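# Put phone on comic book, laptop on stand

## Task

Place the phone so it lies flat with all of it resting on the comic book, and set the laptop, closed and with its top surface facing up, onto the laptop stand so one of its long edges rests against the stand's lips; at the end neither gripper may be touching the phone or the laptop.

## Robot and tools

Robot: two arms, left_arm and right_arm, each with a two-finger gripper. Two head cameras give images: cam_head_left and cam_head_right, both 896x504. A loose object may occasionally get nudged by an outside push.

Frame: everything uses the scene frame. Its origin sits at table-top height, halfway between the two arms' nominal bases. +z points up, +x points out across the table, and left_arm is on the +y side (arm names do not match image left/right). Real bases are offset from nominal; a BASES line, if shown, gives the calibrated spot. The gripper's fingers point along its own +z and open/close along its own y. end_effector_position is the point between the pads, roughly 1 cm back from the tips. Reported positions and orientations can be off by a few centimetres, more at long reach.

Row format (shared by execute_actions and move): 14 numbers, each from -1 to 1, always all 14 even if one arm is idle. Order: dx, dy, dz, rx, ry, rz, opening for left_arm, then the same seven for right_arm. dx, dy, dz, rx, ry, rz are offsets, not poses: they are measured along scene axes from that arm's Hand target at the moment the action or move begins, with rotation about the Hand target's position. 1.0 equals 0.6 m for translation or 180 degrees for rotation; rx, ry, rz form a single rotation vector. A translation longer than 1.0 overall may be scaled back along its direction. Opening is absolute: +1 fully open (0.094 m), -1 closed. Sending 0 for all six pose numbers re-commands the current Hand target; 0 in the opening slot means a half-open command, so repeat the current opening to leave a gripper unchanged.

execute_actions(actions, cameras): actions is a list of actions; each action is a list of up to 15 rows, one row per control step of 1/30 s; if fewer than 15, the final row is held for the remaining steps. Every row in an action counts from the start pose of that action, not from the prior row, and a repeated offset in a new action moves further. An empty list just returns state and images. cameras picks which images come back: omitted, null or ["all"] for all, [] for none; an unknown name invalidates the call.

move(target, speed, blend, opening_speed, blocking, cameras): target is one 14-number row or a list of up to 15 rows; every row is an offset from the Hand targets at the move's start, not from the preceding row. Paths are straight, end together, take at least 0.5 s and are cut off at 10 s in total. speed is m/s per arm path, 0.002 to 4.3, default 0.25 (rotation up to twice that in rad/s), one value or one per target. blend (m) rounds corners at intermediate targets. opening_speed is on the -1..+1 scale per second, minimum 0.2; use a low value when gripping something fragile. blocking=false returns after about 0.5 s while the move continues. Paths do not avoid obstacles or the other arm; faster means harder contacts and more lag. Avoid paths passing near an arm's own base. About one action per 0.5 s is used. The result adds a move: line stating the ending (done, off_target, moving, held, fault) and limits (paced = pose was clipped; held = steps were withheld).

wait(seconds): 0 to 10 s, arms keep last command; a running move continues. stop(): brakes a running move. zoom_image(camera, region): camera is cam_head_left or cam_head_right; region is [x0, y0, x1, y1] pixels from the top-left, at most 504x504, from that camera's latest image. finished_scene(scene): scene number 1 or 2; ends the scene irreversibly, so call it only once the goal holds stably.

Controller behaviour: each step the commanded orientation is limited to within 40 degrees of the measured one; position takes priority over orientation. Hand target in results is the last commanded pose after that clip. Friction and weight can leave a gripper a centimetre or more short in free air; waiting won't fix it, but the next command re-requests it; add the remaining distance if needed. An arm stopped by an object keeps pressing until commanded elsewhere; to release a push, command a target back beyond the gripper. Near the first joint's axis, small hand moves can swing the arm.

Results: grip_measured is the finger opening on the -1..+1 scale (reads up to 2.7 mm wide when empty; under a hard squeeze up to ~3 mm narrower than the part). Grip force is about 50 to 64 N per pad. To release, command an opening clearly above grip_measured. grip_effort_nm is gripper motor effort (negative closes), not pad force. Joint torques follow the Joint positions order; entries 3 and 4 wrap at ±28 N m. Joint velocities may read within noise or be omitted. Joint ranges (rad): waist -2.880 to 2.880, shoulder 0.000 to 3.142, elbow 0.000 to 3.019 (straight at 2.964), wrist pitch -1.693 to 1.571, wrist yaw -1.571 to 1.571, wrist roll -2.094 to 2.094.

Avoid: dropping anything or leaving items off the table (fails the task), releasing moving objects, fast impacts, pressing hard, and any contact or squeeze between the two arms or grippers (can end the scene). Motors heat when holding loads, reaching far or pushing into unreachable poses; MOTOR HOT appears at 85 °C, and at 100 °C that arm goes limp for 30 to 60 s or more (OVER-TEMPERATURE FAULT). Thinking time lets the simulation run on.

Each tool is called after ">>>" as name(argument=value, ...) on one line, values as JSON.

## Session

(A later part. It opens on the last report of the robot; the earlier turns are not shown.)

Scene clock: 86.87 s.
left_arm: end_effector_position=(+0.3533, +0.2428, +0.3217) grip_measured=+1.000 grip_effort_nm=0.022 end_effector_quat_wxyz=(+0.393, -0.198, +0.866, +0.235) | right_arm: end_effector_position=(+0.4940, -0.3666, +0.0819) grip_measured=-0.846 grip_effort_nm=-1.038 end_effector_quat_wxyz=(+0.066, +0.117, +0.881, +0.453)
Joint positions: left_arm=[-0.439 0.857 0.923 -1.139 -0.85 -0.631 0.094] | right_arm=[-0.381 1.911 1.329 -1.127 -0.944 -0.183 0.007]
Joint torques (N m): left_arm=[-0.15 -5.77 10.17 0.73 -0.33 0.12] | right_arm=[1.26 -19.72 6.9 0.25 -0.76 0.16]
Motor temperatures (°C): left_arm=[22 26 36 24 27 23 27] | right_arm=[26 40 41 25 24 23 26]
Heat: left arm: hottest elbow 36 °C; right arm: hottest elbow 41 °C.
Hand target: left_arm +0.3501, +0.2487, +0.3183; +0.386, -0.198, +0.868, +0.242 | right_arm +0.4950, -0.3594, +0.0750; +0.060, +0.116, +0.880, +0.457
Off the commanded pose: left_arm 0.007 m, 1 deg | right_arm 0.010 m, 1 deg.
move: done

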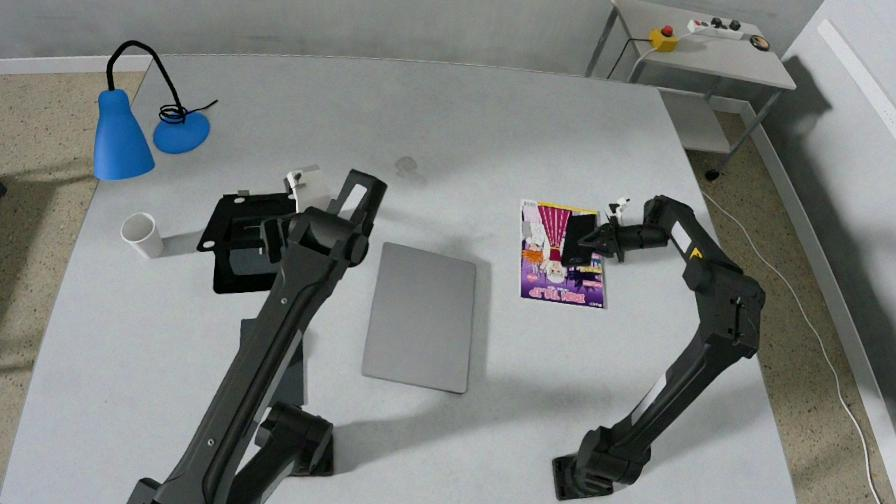

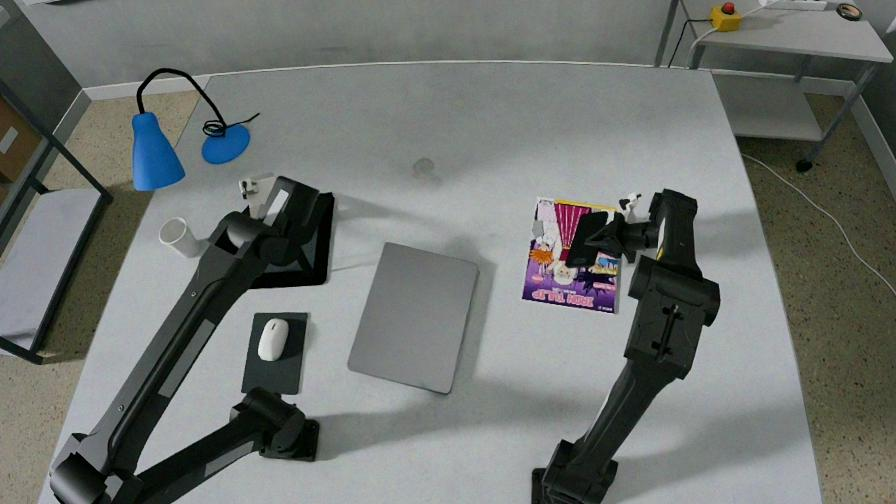

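>>> move(target=[0,0,0,0,0,0,1,0,0.015,-0.045,0,0,0,-1], speed=0.05)

>>> zoom_image(camera="cam_head_left", region=[500, 180, 640, 320])

>>> zoom_image(camera="cam_head_right", region=[500, 180, 640, 320])

Scene clock: 90.77 s.
left_arm: end_effector_position=(+0.3533, +0.2428, +0.3217) grip_measured=+1.000 grip_effort_nm=0.027 end_effector_quat_wxyz=(+0.393, -0.198, +0.866, +0.235) | right_arm: end_effector_position=(+0.4962, -0.3582, +0.0594) grip_measured=-0.846 grip_effort_nm=-1.043 end_effector_quat_wxyz=(+0.071, +0.114, +0.882, +0.451)
Joint positions: left_arm=[-0.439 0.857 0.923 -1.139 -0.85 -0.631 0.094] | right_arm=[-0.365 1.934 1.297 -1.038 -0.945 -0.155 0.007]
Joint torques (N m): left_arm=[-0.38 -5.42 10.11 0.62 -0.43 0.04] | right_arm=[1.32 -19.14 6.28 0.35 -0.77 0.2]
Heat: left arm: hottest elbow 36 °C; right arm: hottest elbow 41 °C.
Hand target: left_arm +0.3501, +0.2487, +0.3183; +0.386, -0.198, +0.868, +0.242 | right_arm +0.4950, -0.3504, +0.0482; +0.060, +0.116, +0.880, +0.457
Off the commanded pose: left_arm 0.007 m, 1 deg | right_arm 0.014 m, 1 deg.
move: off_target (right_arm)

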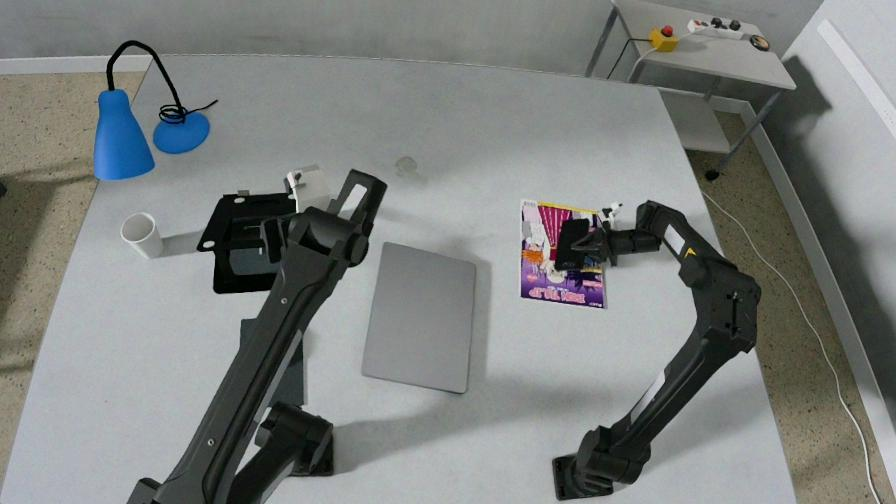

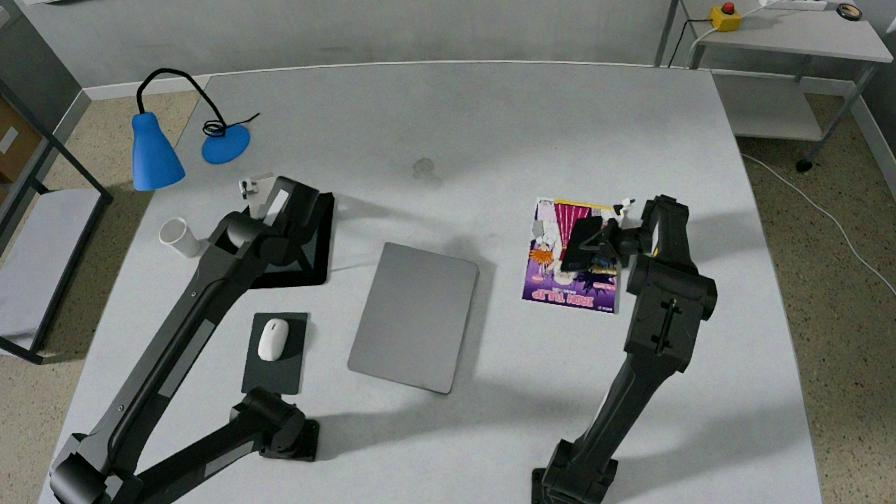

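Scaled by 3.600.

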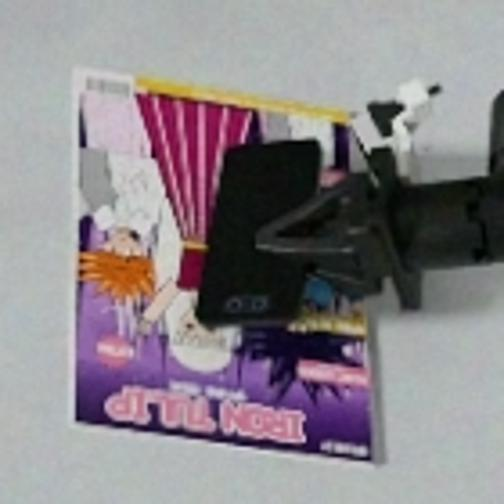

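Scaled by 3.600.

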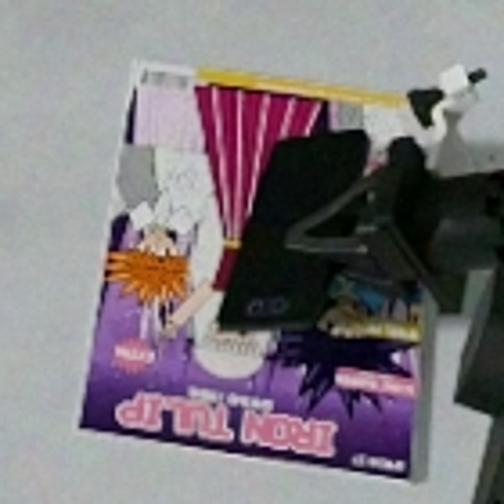

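>>> move(target=[0,0,0,0,0,0,1,0,0.005,-0.028,0,0,0,-1], speed=0.04, cameras=["cam_head_left"])

>>> zoom_image(camera="cam_head_left", region=[500, 180, 640, 320])

Scene clock: 94.27 s.
left_arm: end_effector_position=(+0.3533, +0.2428, +0.3217) grip_measured=+1.000 grip_effort_nm=0.022 end_effector_quat_wxyz=(+0.393, -0.198, +0.866, +0.235) | right_arm: end_effector_position=(+0.4966, -0.3556, +0.0425) grip_measured=-0.846 grip_effort_nm=-1.038 end_effector_quat_wxyz=(+0.071, +0.115, +0.882, +0.452)
Joint positions: left_arm=[-0.439 0.857 0.923 -1.139 -0.85 -0.631 0.094] | right_arm=[-0.36 1.959 1.282 -0.991 -0.946 -0.146 0.007]
Joint torques (N m): left_arm=[-0.38 -5.25 10.02 0.84 -0.37 0.12] | right_arm=[1.38 -19.14 6.11 0.34 -0.77 0.17]
Heat: left arm: hottest elbow 36 °C; right arm: hottest elbow 41 °C.
Hand target: left_arm +0.3501, +0.2487, +0.3183; +0.386, -0.198, +0.868, +0.242 | right_arm +0.4951, -0.3474, +0.0313; +0.060, +0.116, +0.880, +0.457
Off the commanded pose: left_arm 0.007 m, 1 deg | right_arm 0.014 m, 1 deg.
move: off_target (right_arm)

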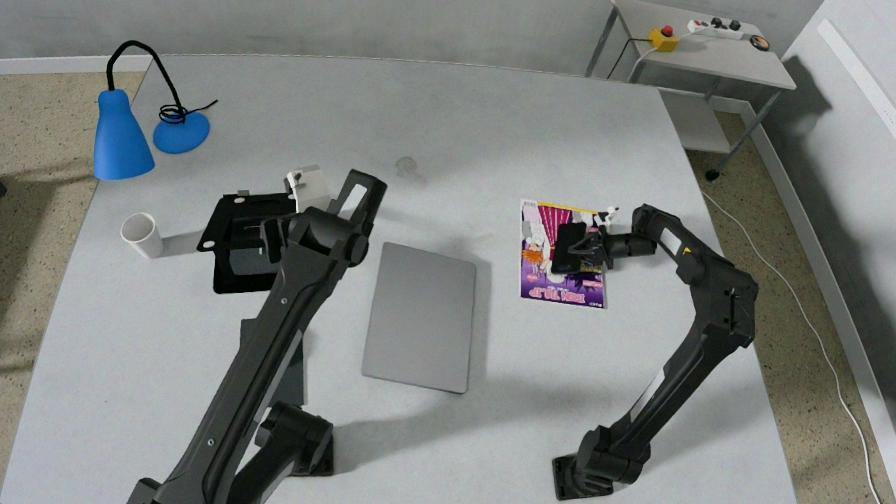

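Scaled by 3.600.

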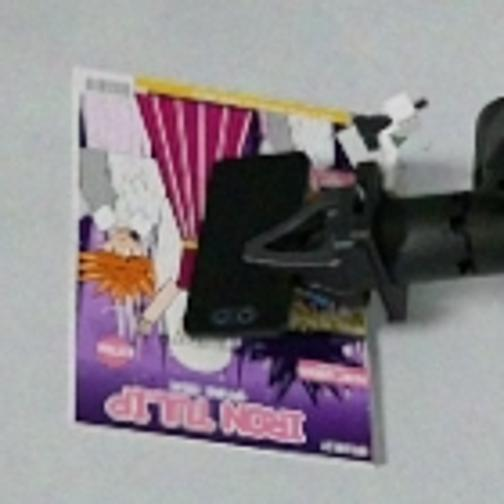

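>>> move(target=[0,0,0,0,0,0,1,0,0.0,-0.012,0,0,0,-1], speed=0.04, cameras=["cam_head_left"])

>>> zoom_image(camera="cam_head_left", region=[500, 180, 640, 320])

Scene clock: 97.07 s.
left_arm: end_effector_position=(+0.3533, +0.2428, +0.3217) grip_measured=+1.000 grip_effort_nm=0.027 end_effector_quat_wxyz=(+0.393, -0.198, +0.866, +0.235) | right_arm: end_effector_position=(+0.4984, -0.3559, +0.0416) grip_measured=-0.846 grip_effort_nm=-1.033 end_effector_quat_wxyz=(+0.074, +0.114, +0.882, +0.452)
Joint positions: left_arm=[-0.439 0.857 0.923 -1.139 -0.85 -0.631 0.094] | right_arm=[-0.36 1.961 1.282 -0.98 -0.949 -0.143 0.007]
Joint torques (N m): left_arm=[-0.26 -5.42 10.09 0.69 -0.37 0.05] | right_arm=[1.32 -18.61 5.87 0.43 -0.64 0.11]
Heat: left arm: hottest elbow 36 °C; right arm: hottest elbow 40 °C.
Hand target: left_arm +0.3501, +0.2487, +0.3183; +0.386, -0.198, +0.868, +0.242 | right_arm +0.4950, -0.3474, +0.0241; +0.060, +0.116, +0.880, +0.457
Off the commanded pose: left_arm 0.007 m, 1 deg | right_arm 0.020 m, 2 deg.
move: off_target (right_arm)

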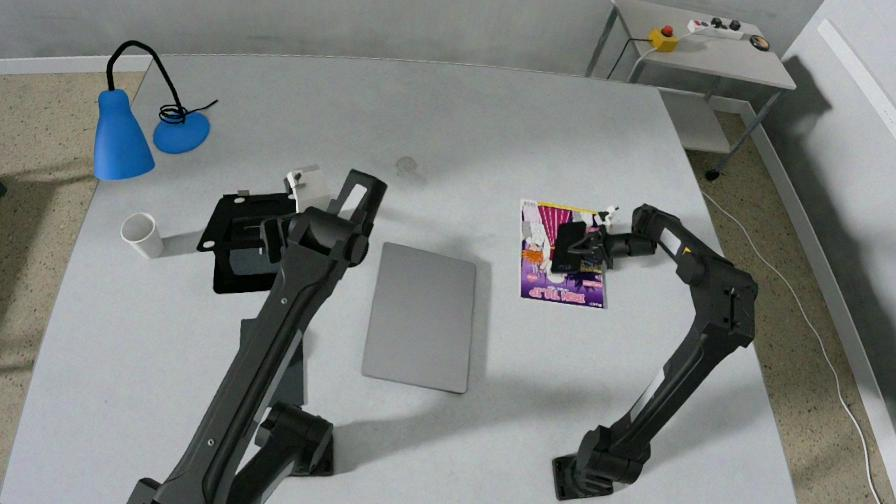

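Scaled by 3.600.

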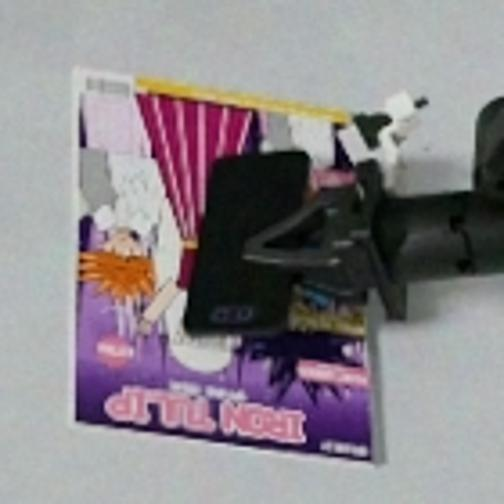

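>>> move(target=[[0,0,0,0,0,0,1,0.004,-0.01,0.022,0,0,0,-1],[0,0,0,0,0,0,1,0.004,-0.01,0.022,0,0,0,-0.5]], speed=0.04, opening_speed=0.3, cameras=["cam_head_left"])

>>> move(target=[0,0,0,0,0,0,1,0,0,0,0,0,0,0.05], opening_speed=0.4, cameras=["cam_head_left"])

>>> zoom_image(camera="cam_head_left", region=[500, 180, 640, 320])

Scene clock: 103.70 s.
left_arm: end_effector_position=(+0.3533, +0.2428, +0.3217) grip_measured=+1.000 grip_effort_nm=0.022 end_effector_quat_wxyz=(+0.393, -0.198, +0.866, +0.235) | right_arm: end_effector_position=(+0.4947, -0.3546, +0.0420) grip_measured=-0.502 grip_effort_nm=0.061 end_effector_quat_wxyz=(+0.065, +0.117, +0.881, +0.454)
Joint positions: left_arm=[-0.439 0.857 0.923 -1.139 -0.85 -0.631 0.094] | right_arm=[-0.36 1.961 1.282 -1.003 -0.949 -0.147 0.023]
Joint torques (N m): left_arm=[-1.03 -5.66 10.18 0.85 -0.39 0.06] | right_arm=[0.73 -19.43 7.69 -0.38 -0.64 0.03]
Heat: left arm: hottest elbow 36 °C; right arm: hottest shoulder 40 °C.
Hand target: left_arm +0.3501, +0.2487, +0.3183; +0.386, -0.198, +0.868, +0.242 | right_arm +0.4974, -0.3534, +0.0374; +0.060, +0.116, +0.880, +0.457
Off the commanded pose: left_arm 0.007 m, 1 deg | right_arm 0.006 m, 1 deg.
move: done

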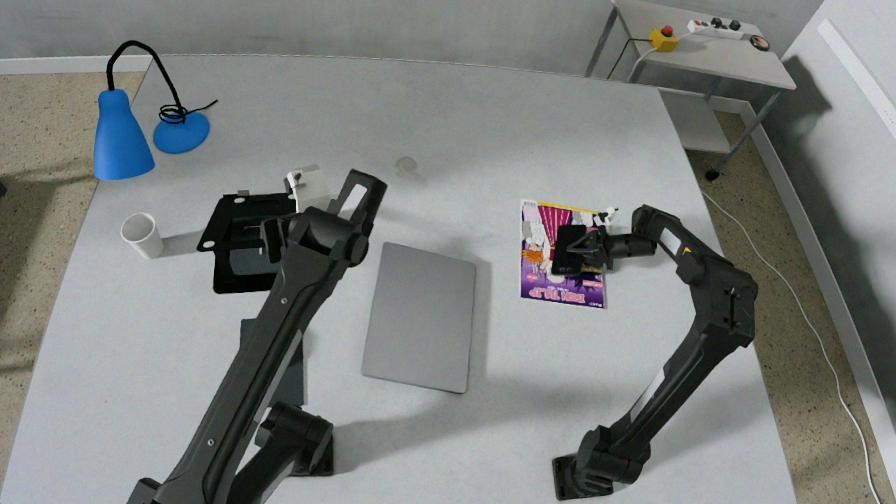

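Scene clock: 105.40 s.
left_arm: end_effector_position=(+0.3533, +0.2428, +0.3217) grip_measured=+1.000 grip_effort_nm=0.022 end_effector_quat_wxyz=(+0.393, -0.198, +0.866, +0.235) | right_arm: end_effector_position=(+0.4947, -0.3546, +0.0420) grip_measured=+0.048 grip_effort_nm=0.056 end_effector_quat_wxyz=(+0.066, +0.117, +0.881, +0.454)
Joint positions: left_arm=[-0.439 0.857 0.923 -1.139 -0.85 -0.631 0.094] | right_arm=[-0.36 1.961 1.282 -1.003 -0.949 -0.148 0.049]
Joint torques (N m): left_arm=[-0.62 -4.78 10.14 0.55 -0.32 0.1] | right_arm=[0.67 -19.49 7.65 -0.34 -0.63 0.04]
Heat: left arm: hottest elbow 36 °C; right arm: hottest shoulder 40 °C.
Hand target: left_arm +0.3501, +0.2487, +0.3183; +0.386, -0.198, +0.868, +0.242 | right_arm +0.4974, -0.3534, +0.0374; +0.060, +0.116, +0.880, +0.457
Off the commanded pose: left_arm 0.007 m, 1 deg | right_arm 0.005 m, 1 deg.
move: done

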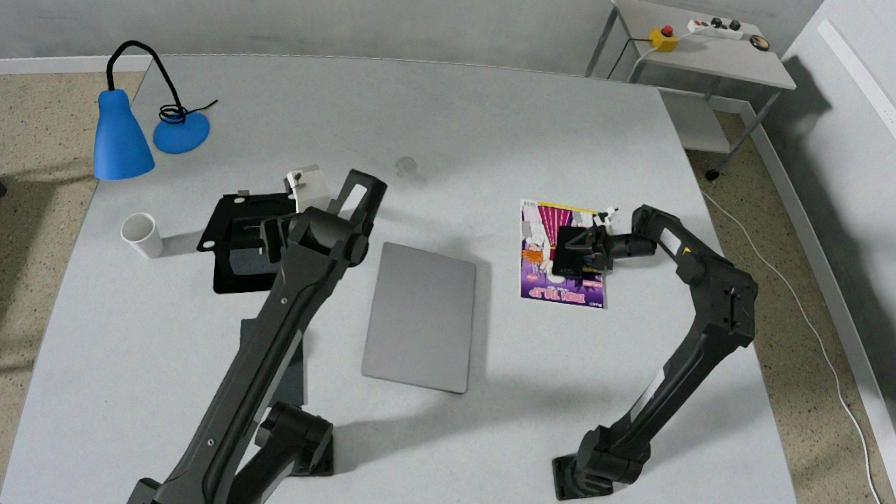

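Scaled by 3.600.

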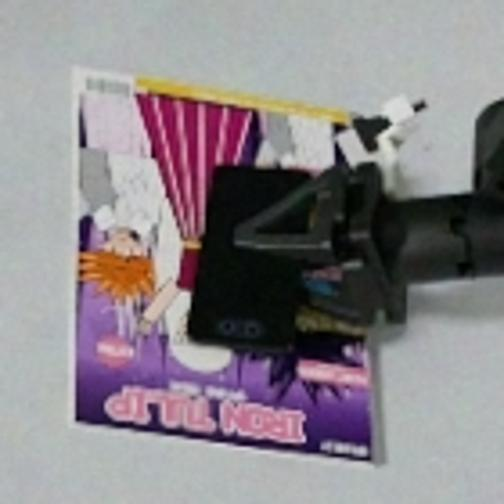

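>>> move(target=[0,0,0,0,0,0,1,0.0,-0.15,0.0,0,0,0,0.05], speed=0.15)

>>> zoom_image(camera="cam_head_left", region=[500, 180, 640, 320])

>>> zoom_image(camera="cam_head_left", region=[190, 170, 510, 420])

Scene clock: 109.53 s.
left_arm: end_effector_position=(+0.3533, +0.2428, +0.3217) grip_measured=+1.000 grip_effort_nm=0.022 end_effector_quat_wxyz=(+0.393, -0.198, +0.866, +0.235) | right_arm: end_effector_position=(+0.4847, -0.4352, +0.0422) grip_measured=+0.049 grip_effort_nm=0.061 end_effector_quat_wxyz=(+0.057, +0.120, +0.879, +0.459)
Joint positions: left_arm=[-0.439 0.857 0.923 -1.139 -0.85 -0.631 0.094] | right_arm=[-0.506 2.056 1.431 -1.276 -0.921 -0.394 0.049]
Joint torques (N m): left_arm=[-0.73 -5.66 10.22 0.84 -0.31 0.08] | right_arm=[0.26 -19.31 10.17 -0.69 -0.4 0]
Heat: left arm: hottest elbow 36 °C; right arm: hottest shoulder 40 °C.
Hand target: left_arm +0.3501, +0.2487, +0.3183; +0.386, -0.198, +0.868, +0.242 | right_arm +0.4974, -0.4434, +0.0373; +0.060, +0.116, +0.880, +0.457
Off the commanded pose: left_arm 0.007 m, 1 deg | right_arm 0.016 m, 1 deg.
move: off_target (right_arm)

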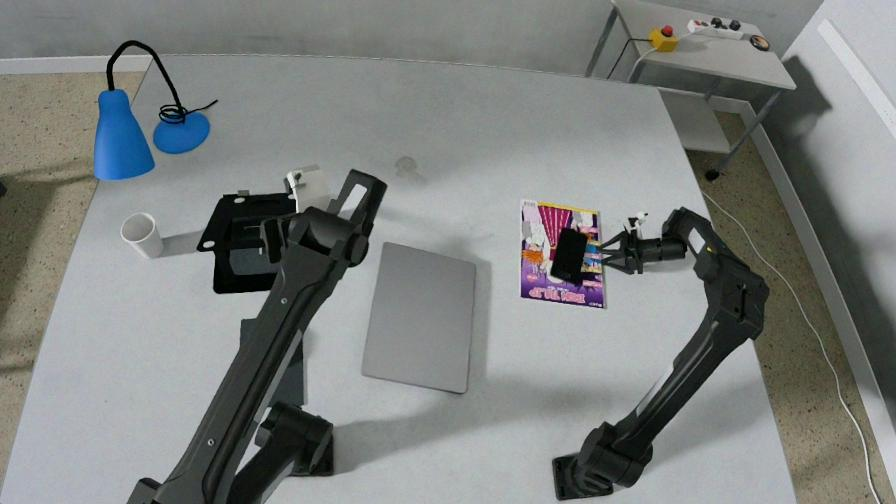

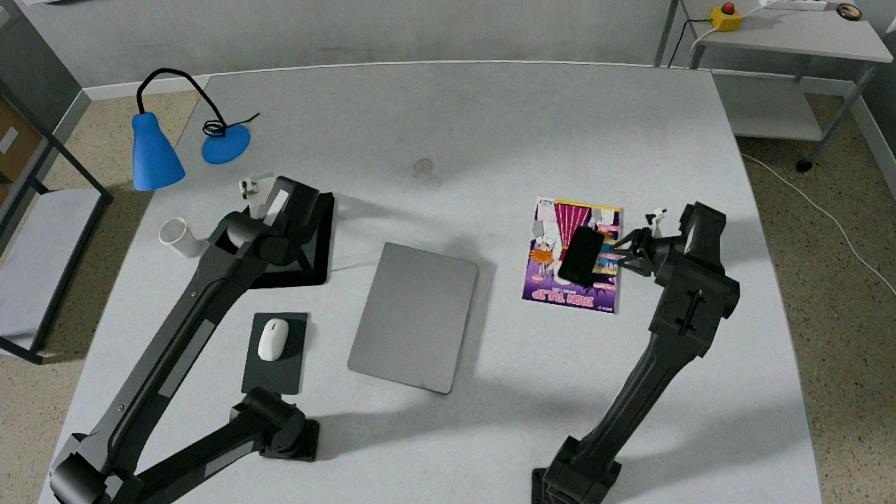

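Scaled by 3.600.

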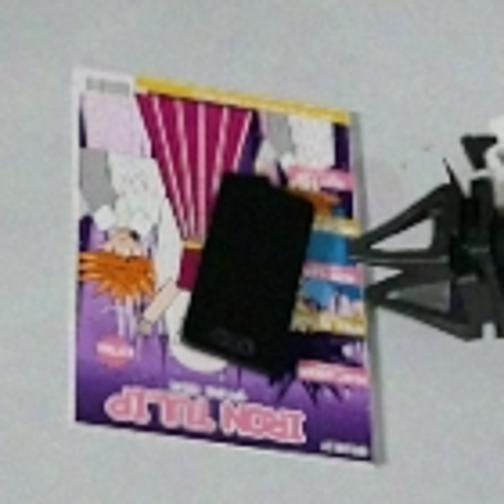

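Scaled by 1.575.

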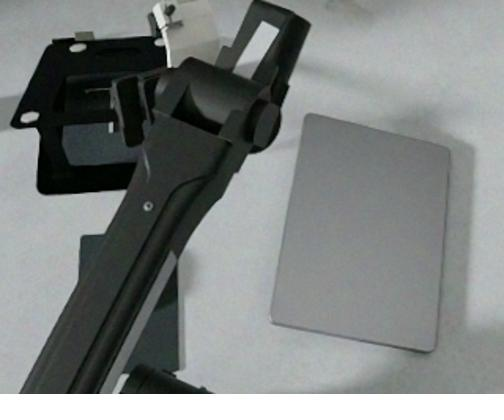

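>>> move(target=[[0,0,0,0,0,0,0,0,-0.03,0.25,0,0,0,0.05],[-0.225,-0.098,-0.33,-0.0665,0.31,-0.336,-1,-0.128,0.438,0.138,-0.3087,-0.0685,0.2812,-1]], speed=[0.2,0.25], blend=0.05)

>>> zoom_image(camera="cam_head_left", region=[300, 180, 600, 420])

>>> zoom_image(camera="cam_head_right", region=[300, 180, 640, 420])

Scene clock: 157.97 s.
left_arm: end_effector_position=(+0.2188, +0.1866, +0.1249) grip_measured=-0.978 grip_effort_nm=-0.926 end_effector_quat_wxyz=(+0.012, +0.343, +0.939, +0.002) | right_arm: end_effector_position=(+0.4237, -0.1821, +0.1211) grip_measured=-0.990 grip_effort_nm=-0.466 end_effector_quat_wxyz=(-0.003, -0.343, +0.939, +0.001)
Joint positions: left_arm=[-0.318 0.836 0.608 -1.318 -0.002 0.41 0.001] | right_arm=[0.269 1.638 1.271 -1.211 -0.002 -0.425 0]
Joint torques (N m): left_arm=[-0.38 -2.61 9.09 0.02 0.12 0.11] | right_arm=[0.79 -18.32 7.09 0.49 0.07 0.22]
Heat: left arm: hottest elbow 37 °C; right arm: hottest elbow 40 °C.
Hand target: left_arm +0.2151, +0.1898, +0.1202; +0.000, +0.342, +0.940, +0.000 | right_arm +0.4205, -0.1806, +0.1200; +0.000, -0.342, +0.940, +0.000
Off the commanded pose: left_arm 0.007 m, 1 deg | right_arm 0.004 m, 0 deg.
move: done; blend cut to 0 m at target 1

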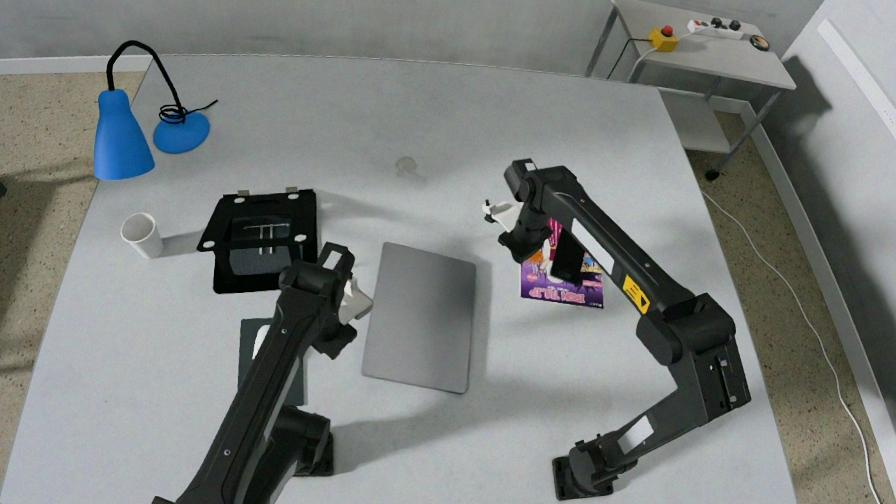

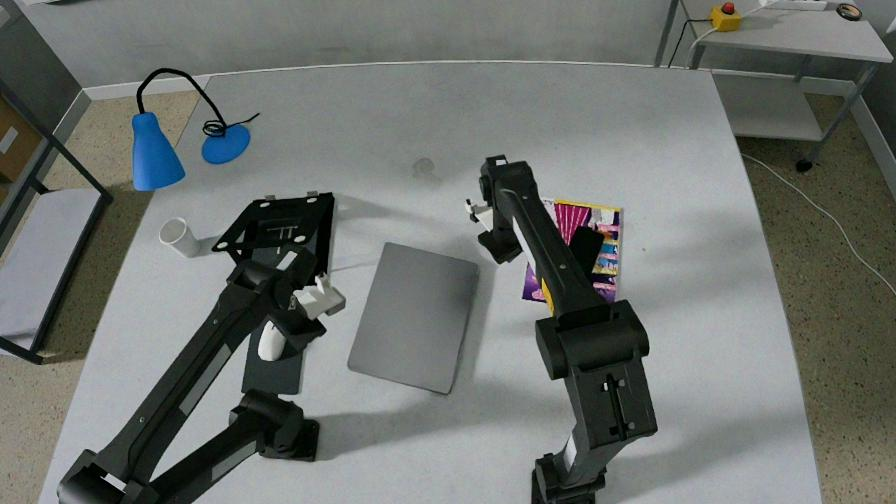

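Scaled by 1.680.

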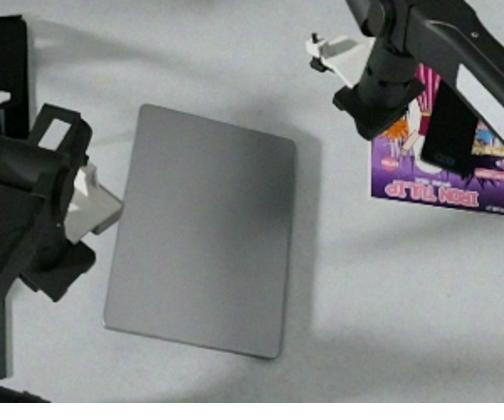

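Scaled by 1.482.

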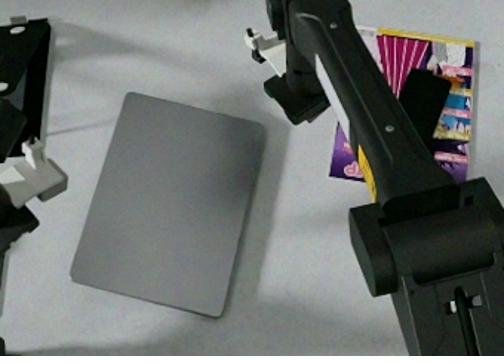

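>>> move(target=[0,0,-0.17,0,0,0,-1,0,0,-0.168,0,0,0,-1], speed=0.12)

>>> zoom_image(camera="cam_head_left", region=[300, 180, 600, 420])

>>> zoom_image(camera="cam_head_right", region=[300, 180, 640, 420])

Scene clock: 163.17 s.
left_arm: end_effector_position=(+0.2162, +0.1874, +0.0225) grip_measured=-0.981 grip_effort_nm=-1.004 end_effector_quat_wxyz=(+0.003, +0.343, +0.939, +0.001) | right_arm: end_effector_position=(+0.4247, -0.1819, +0.0338) grip_measured=-0.991 grip_effort_nm=-0.491 end_effector_quat_wxyz=(+0.011, -0.343, +0.939, +0.000)
Joint positions: left_arm=[-0.318 1.014 0.402 -0.952 -0.002 0.41 0.001] | right_arm=[0.269 1.731 1.136 -0.954 -0.002 -0.425 0]
Joint torques (N m): left_arm=[-0.97 -3.31 7.61 0.81 0.11 0.04] | right_arm=[0.91 -15.79 6.23 0.57 0.07 0.22]
Heat: left arm: hottest elbow 37 °C; right arm: hottest elbow 41 °C.
Hand target: left_arm +0.2151, +0.1898, +0.0183; +0.000, +0.341, +0.940, +0.000 | right_arm +0.4206, -0.1806, +0.0193; +0.000, -0.342, +0.940, +0.000
Off the commanded pose: left_arm 0.005 m, 0 deg | right_arm 0.015 m, 1 deg.
move: off_target (right_arm)

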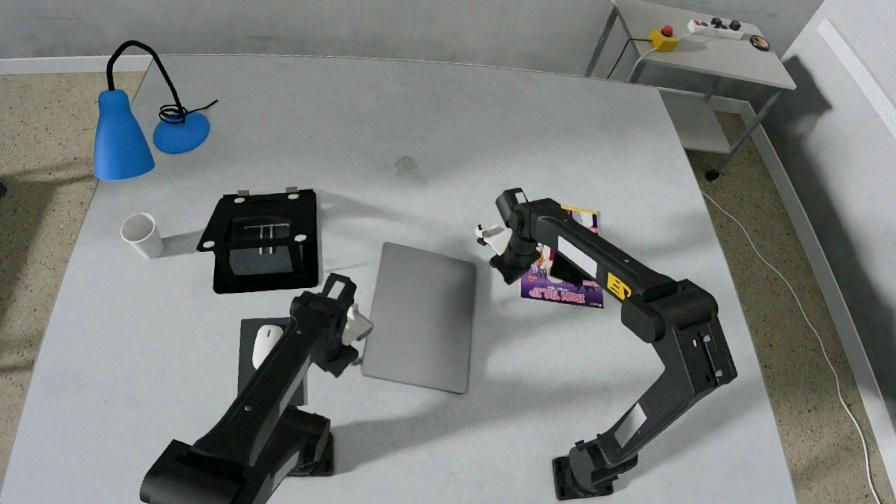

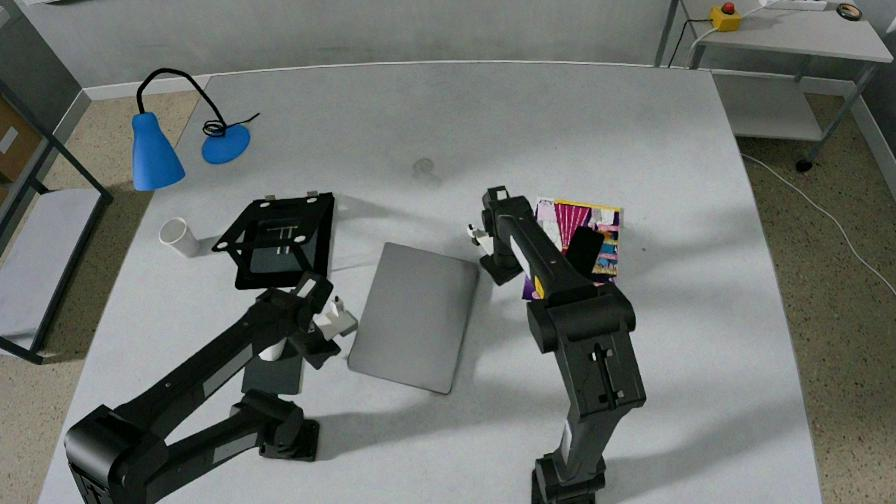

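Scaled by 1.680.

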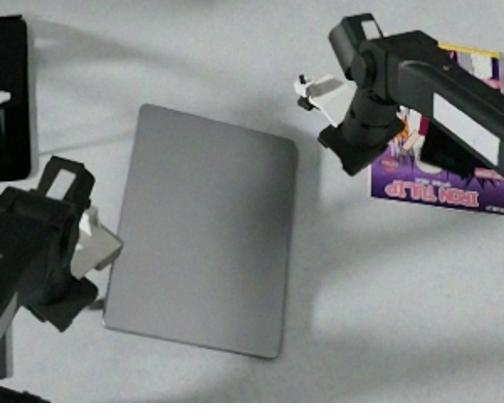

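Scaled by 1.482.

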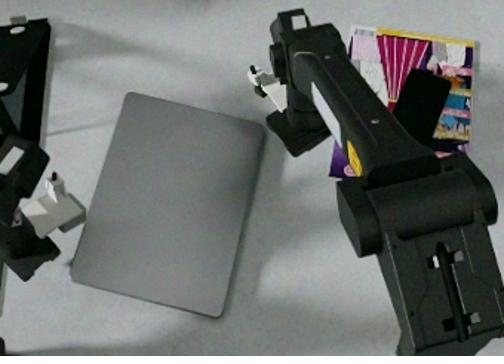

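>>> move(target=[[0,-0.02,0.0,0,0,0,-1,0,0.06,-0.02,0,0,0,-1],[-0.06,-0.075,0,0,0,0,-1,0.06,0.115,-0.02,0,0,0,-1]], speed=0.08)

>>> zoom_image(camera="cam_head_left", region=[300, 180, 600, 420])

>>> zoom_image(camera="cam_head_right", region=[300, 180, 640, 420])

Scene clock: 170.20 s.
left_arm: end_effector_position=(+0.1847, +0.1444, +0.0190) grip_measured=-0.981 grip_effort_nm=-1.004 end_effector_quat_wxyz=(+0.003, +0.339, +0.941, -0.002) | right_arm: end_effector_position=(+0.4442, -0.1238, +0.0134) grip_measured=-0.991 grip_effort_nm=-0.486 end_effector_quat_wxyz=(+0.001, -0.339, +0.941, +0.000)
Joint positions: left_arm=[-0.592 0.982 0.373 -0.957 0.002 0.128 0.001] | right_arm=[0.37 1.853 1.252 -0.967 0.001 -0.317 0]
Joint torques (N m): left_arm=[-2.73 -4.37 7.86 -0.09 -0.09 -0.07] | right_arm=[1.32 -16.56 10.62 -0.09 -0.03 0.22]
Heat: left arm: hottest elbow 37 °C; right arm: hottest elbow 41 °C.
Hand target: left_arm +0.1792, +0.1448, +0.0183; +0.000, +0.342, +0.940, +0.000 | right_arm +0.4566, -0.1116, +0.0072; +0.000, -0.342, +0.940, +0.000
Off the commanded pose: left_arm 0.006 m, 0 deg | right_arm 0.018 m, 0 deg.
move: off_target (right_arm)

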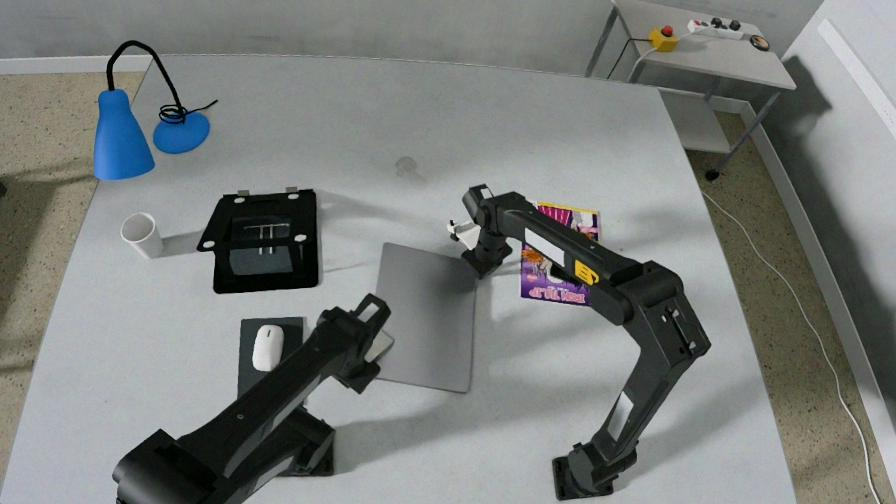

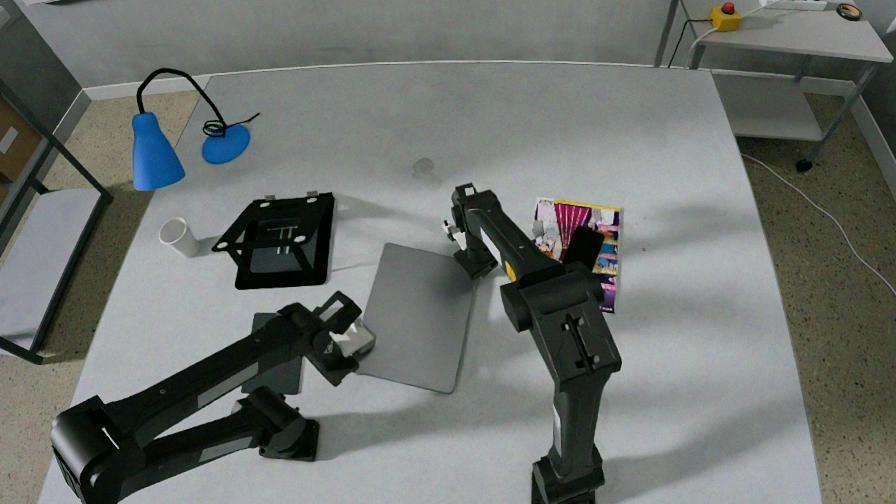

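Scaled by 1.680.

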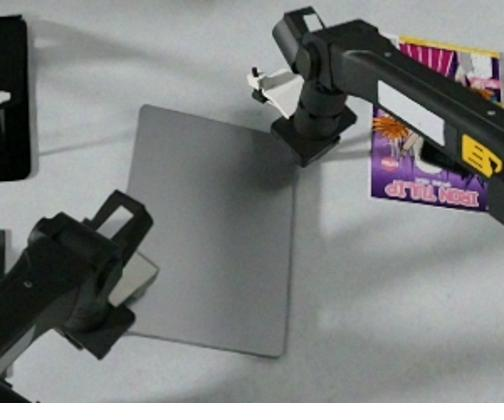

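Scaled by 1.482.

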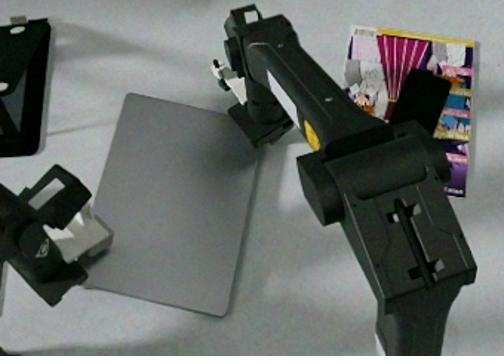

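>>> move(target=[[-0.035,-0.06,0.0,0,0,0,-1,0.03,0.10,0.008,0,0,0,-1],[-0.055,-0.135,0,0,0,0,-1,0.05,0.18,0.008,0,0,0,-1]], speed=0.08)

>>> zoom_image(camera="cam_head_left", region=[300, 180, 600, 420])

>>> zoom_image(camera="cam_head_right", region=[300, 180, 640, 420])

Scene clock: 176.50 s.
left_arm: end_effector_position=(+0.1342, +0.0882, +0.0090) grip_measured=-0.981 grip_effort_nm=-0.999 end_effector_quat_wxyz=(-0.020, +0.339, +0.940, +0.014) | right_arm: end_effector_position=(+0.4794, -0.0213, +0.0179) grip_measured=-0.991 grip_effort_nm=-0.486 end_effector_quat_wxyz=(+0.001, -0.336, +0.942, -0.003)
Joint positions: left_arm=[-1.007 1.078 0.392 -0.935 0 -0.286 0.001] | right_arm=[0.513 2.017 1.529 -1.081 0.006 -0.168 0]
Joint torques (N m): left_arm=[-3.19 -2.61 12.27 0.94 -0.01 -0.07] | right_arm=[1.67 -20.25 11.34 -0.2 -0.16 0.2]
Heat: left arm: hottest elbow 37 °C; right arm: hottest elbow 41 °C.
Hand target: left_arm +0.1461, +0.0639, +0.0182; +0.000, +0.341, +0.940, +0.000 | right_arm +0.4866, -0.0036, +0.0119; +0.000, -0.342, +0.940, +0.000
Off the commanded pose: left_arm 0.029 m, 3 deg | right_arm 0.020 m, 1 deg.
move: off_target (left_arm, right_arm)

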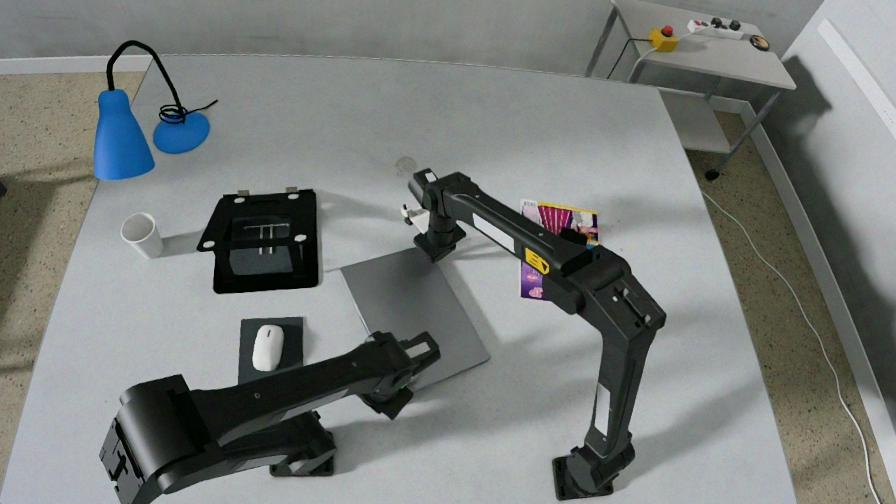

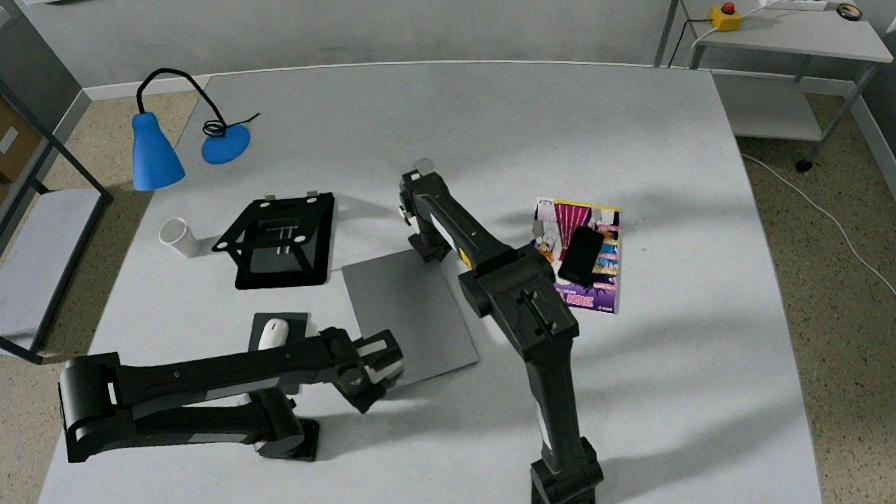

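Scaled by 1.680.

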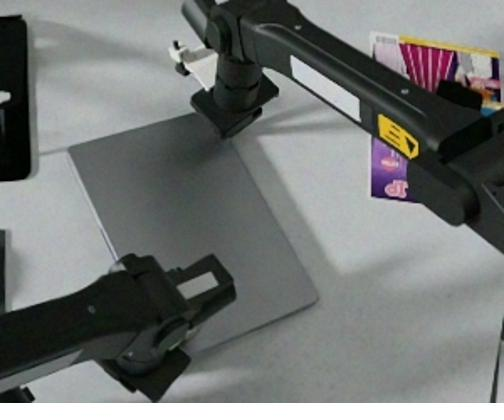

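Scaled by 1.482.

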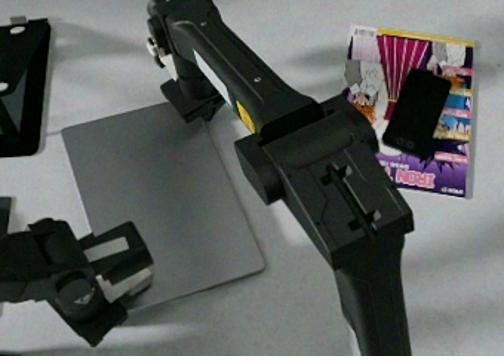

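>>> move(target=[[-0.03,0.12,0.03,0,0,0,-1,0.02,0.08,0.008,0,0,0,-1],[0.05,0.2,0.2,0,0,0,-1,0.0,0.16,0.008,0,0,0,-1]], speed=0.1)

>>> zoom_image(camera="cam_head_left", region=[300, 180, 600, 420])

>>> zoom_image(camera="cam_head_right", region=[300, 180, 640, 420])

Scene clock: 183.00 s.
left_arm: end_effector_position=(+0.1577, +0.1897, +0.1116) grip_measured=-0.981 grip_effort_nm=-0.999 end_effector_quat_wxyz=(-0.031, +0.343, +0.939, +0.003) | right_arm: end_effector_position=(+0.4835, +0.0726, +0.0235) grip_measured=-0.991 grip_effort_nm=-0.481 end_effector_quat_wxyz=(+0.001, -0.337, +0.942, -0.003)
Joint positions: left_arm=[-0.426 0.705 0.519 -1.446 -0.004 0.304 0.001] | right_arm=[0.638 2.145 1.763 -1.189 0.006 -0.044 0]
Joint torques (N m): left_arm=[-0.15 -2.32 16.05 -0.2 0.16 0.1] | right_arm=[1.85 -22.59 11.99 -0.29 -0.15 0.23]
Heat: left arm: hottest elbow 37 °C; right arm: hottest elbow 42 °C.
Hand target: left_arm +0.1761, +0.1839, +0.1382; +0.000, +0.342, +0.940, +0.000 | right_arm +0.4865, +0.0924, +0.0168; +0.000, -0.342, +0.940, +0.000
Off the commanded pose: left_arm 0.033 m, 4 deg | right_arm 0.021 m, 1 deg.
move: off_target (left_arm, right_arm)

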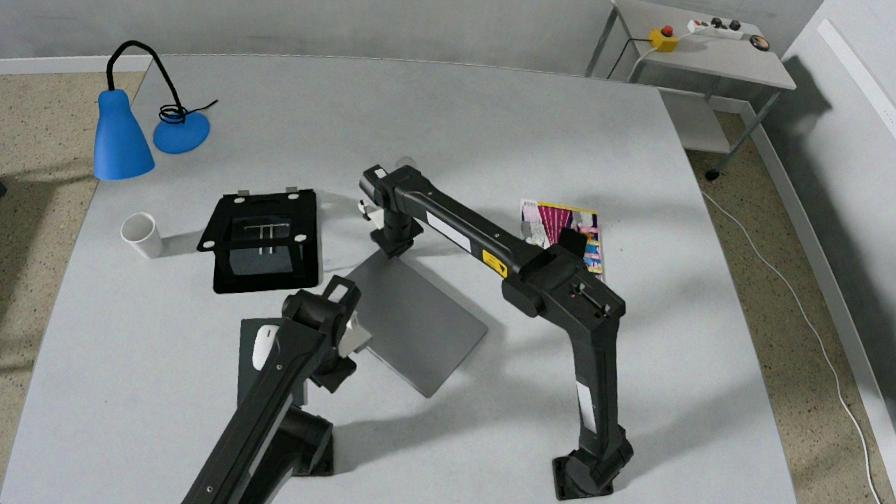

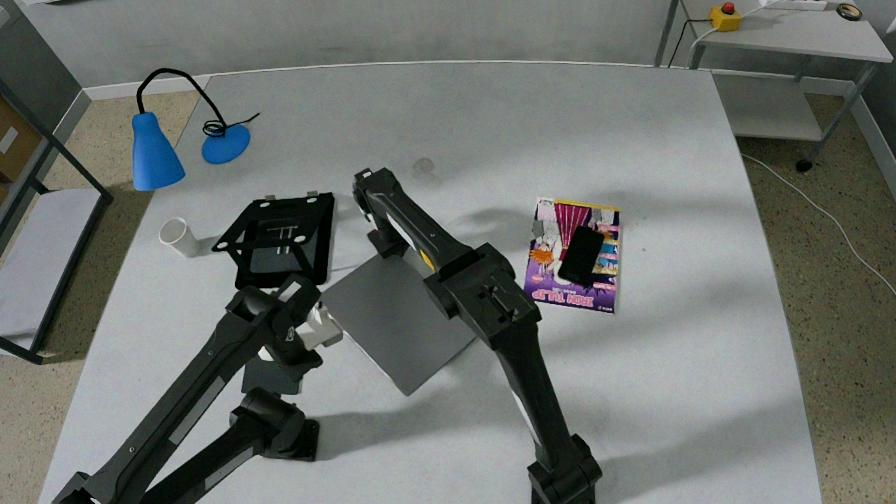

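Scaled by 1.680.

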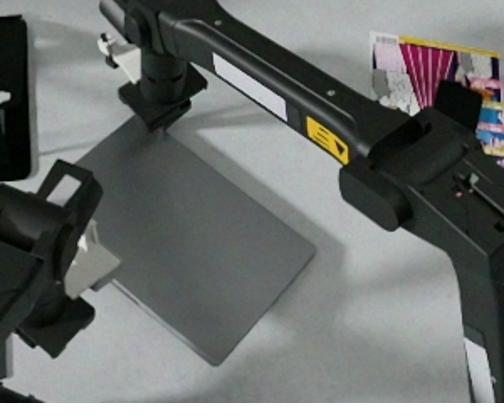

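Scaled by 1.482.

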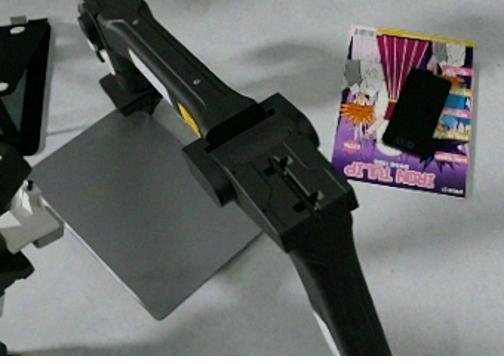

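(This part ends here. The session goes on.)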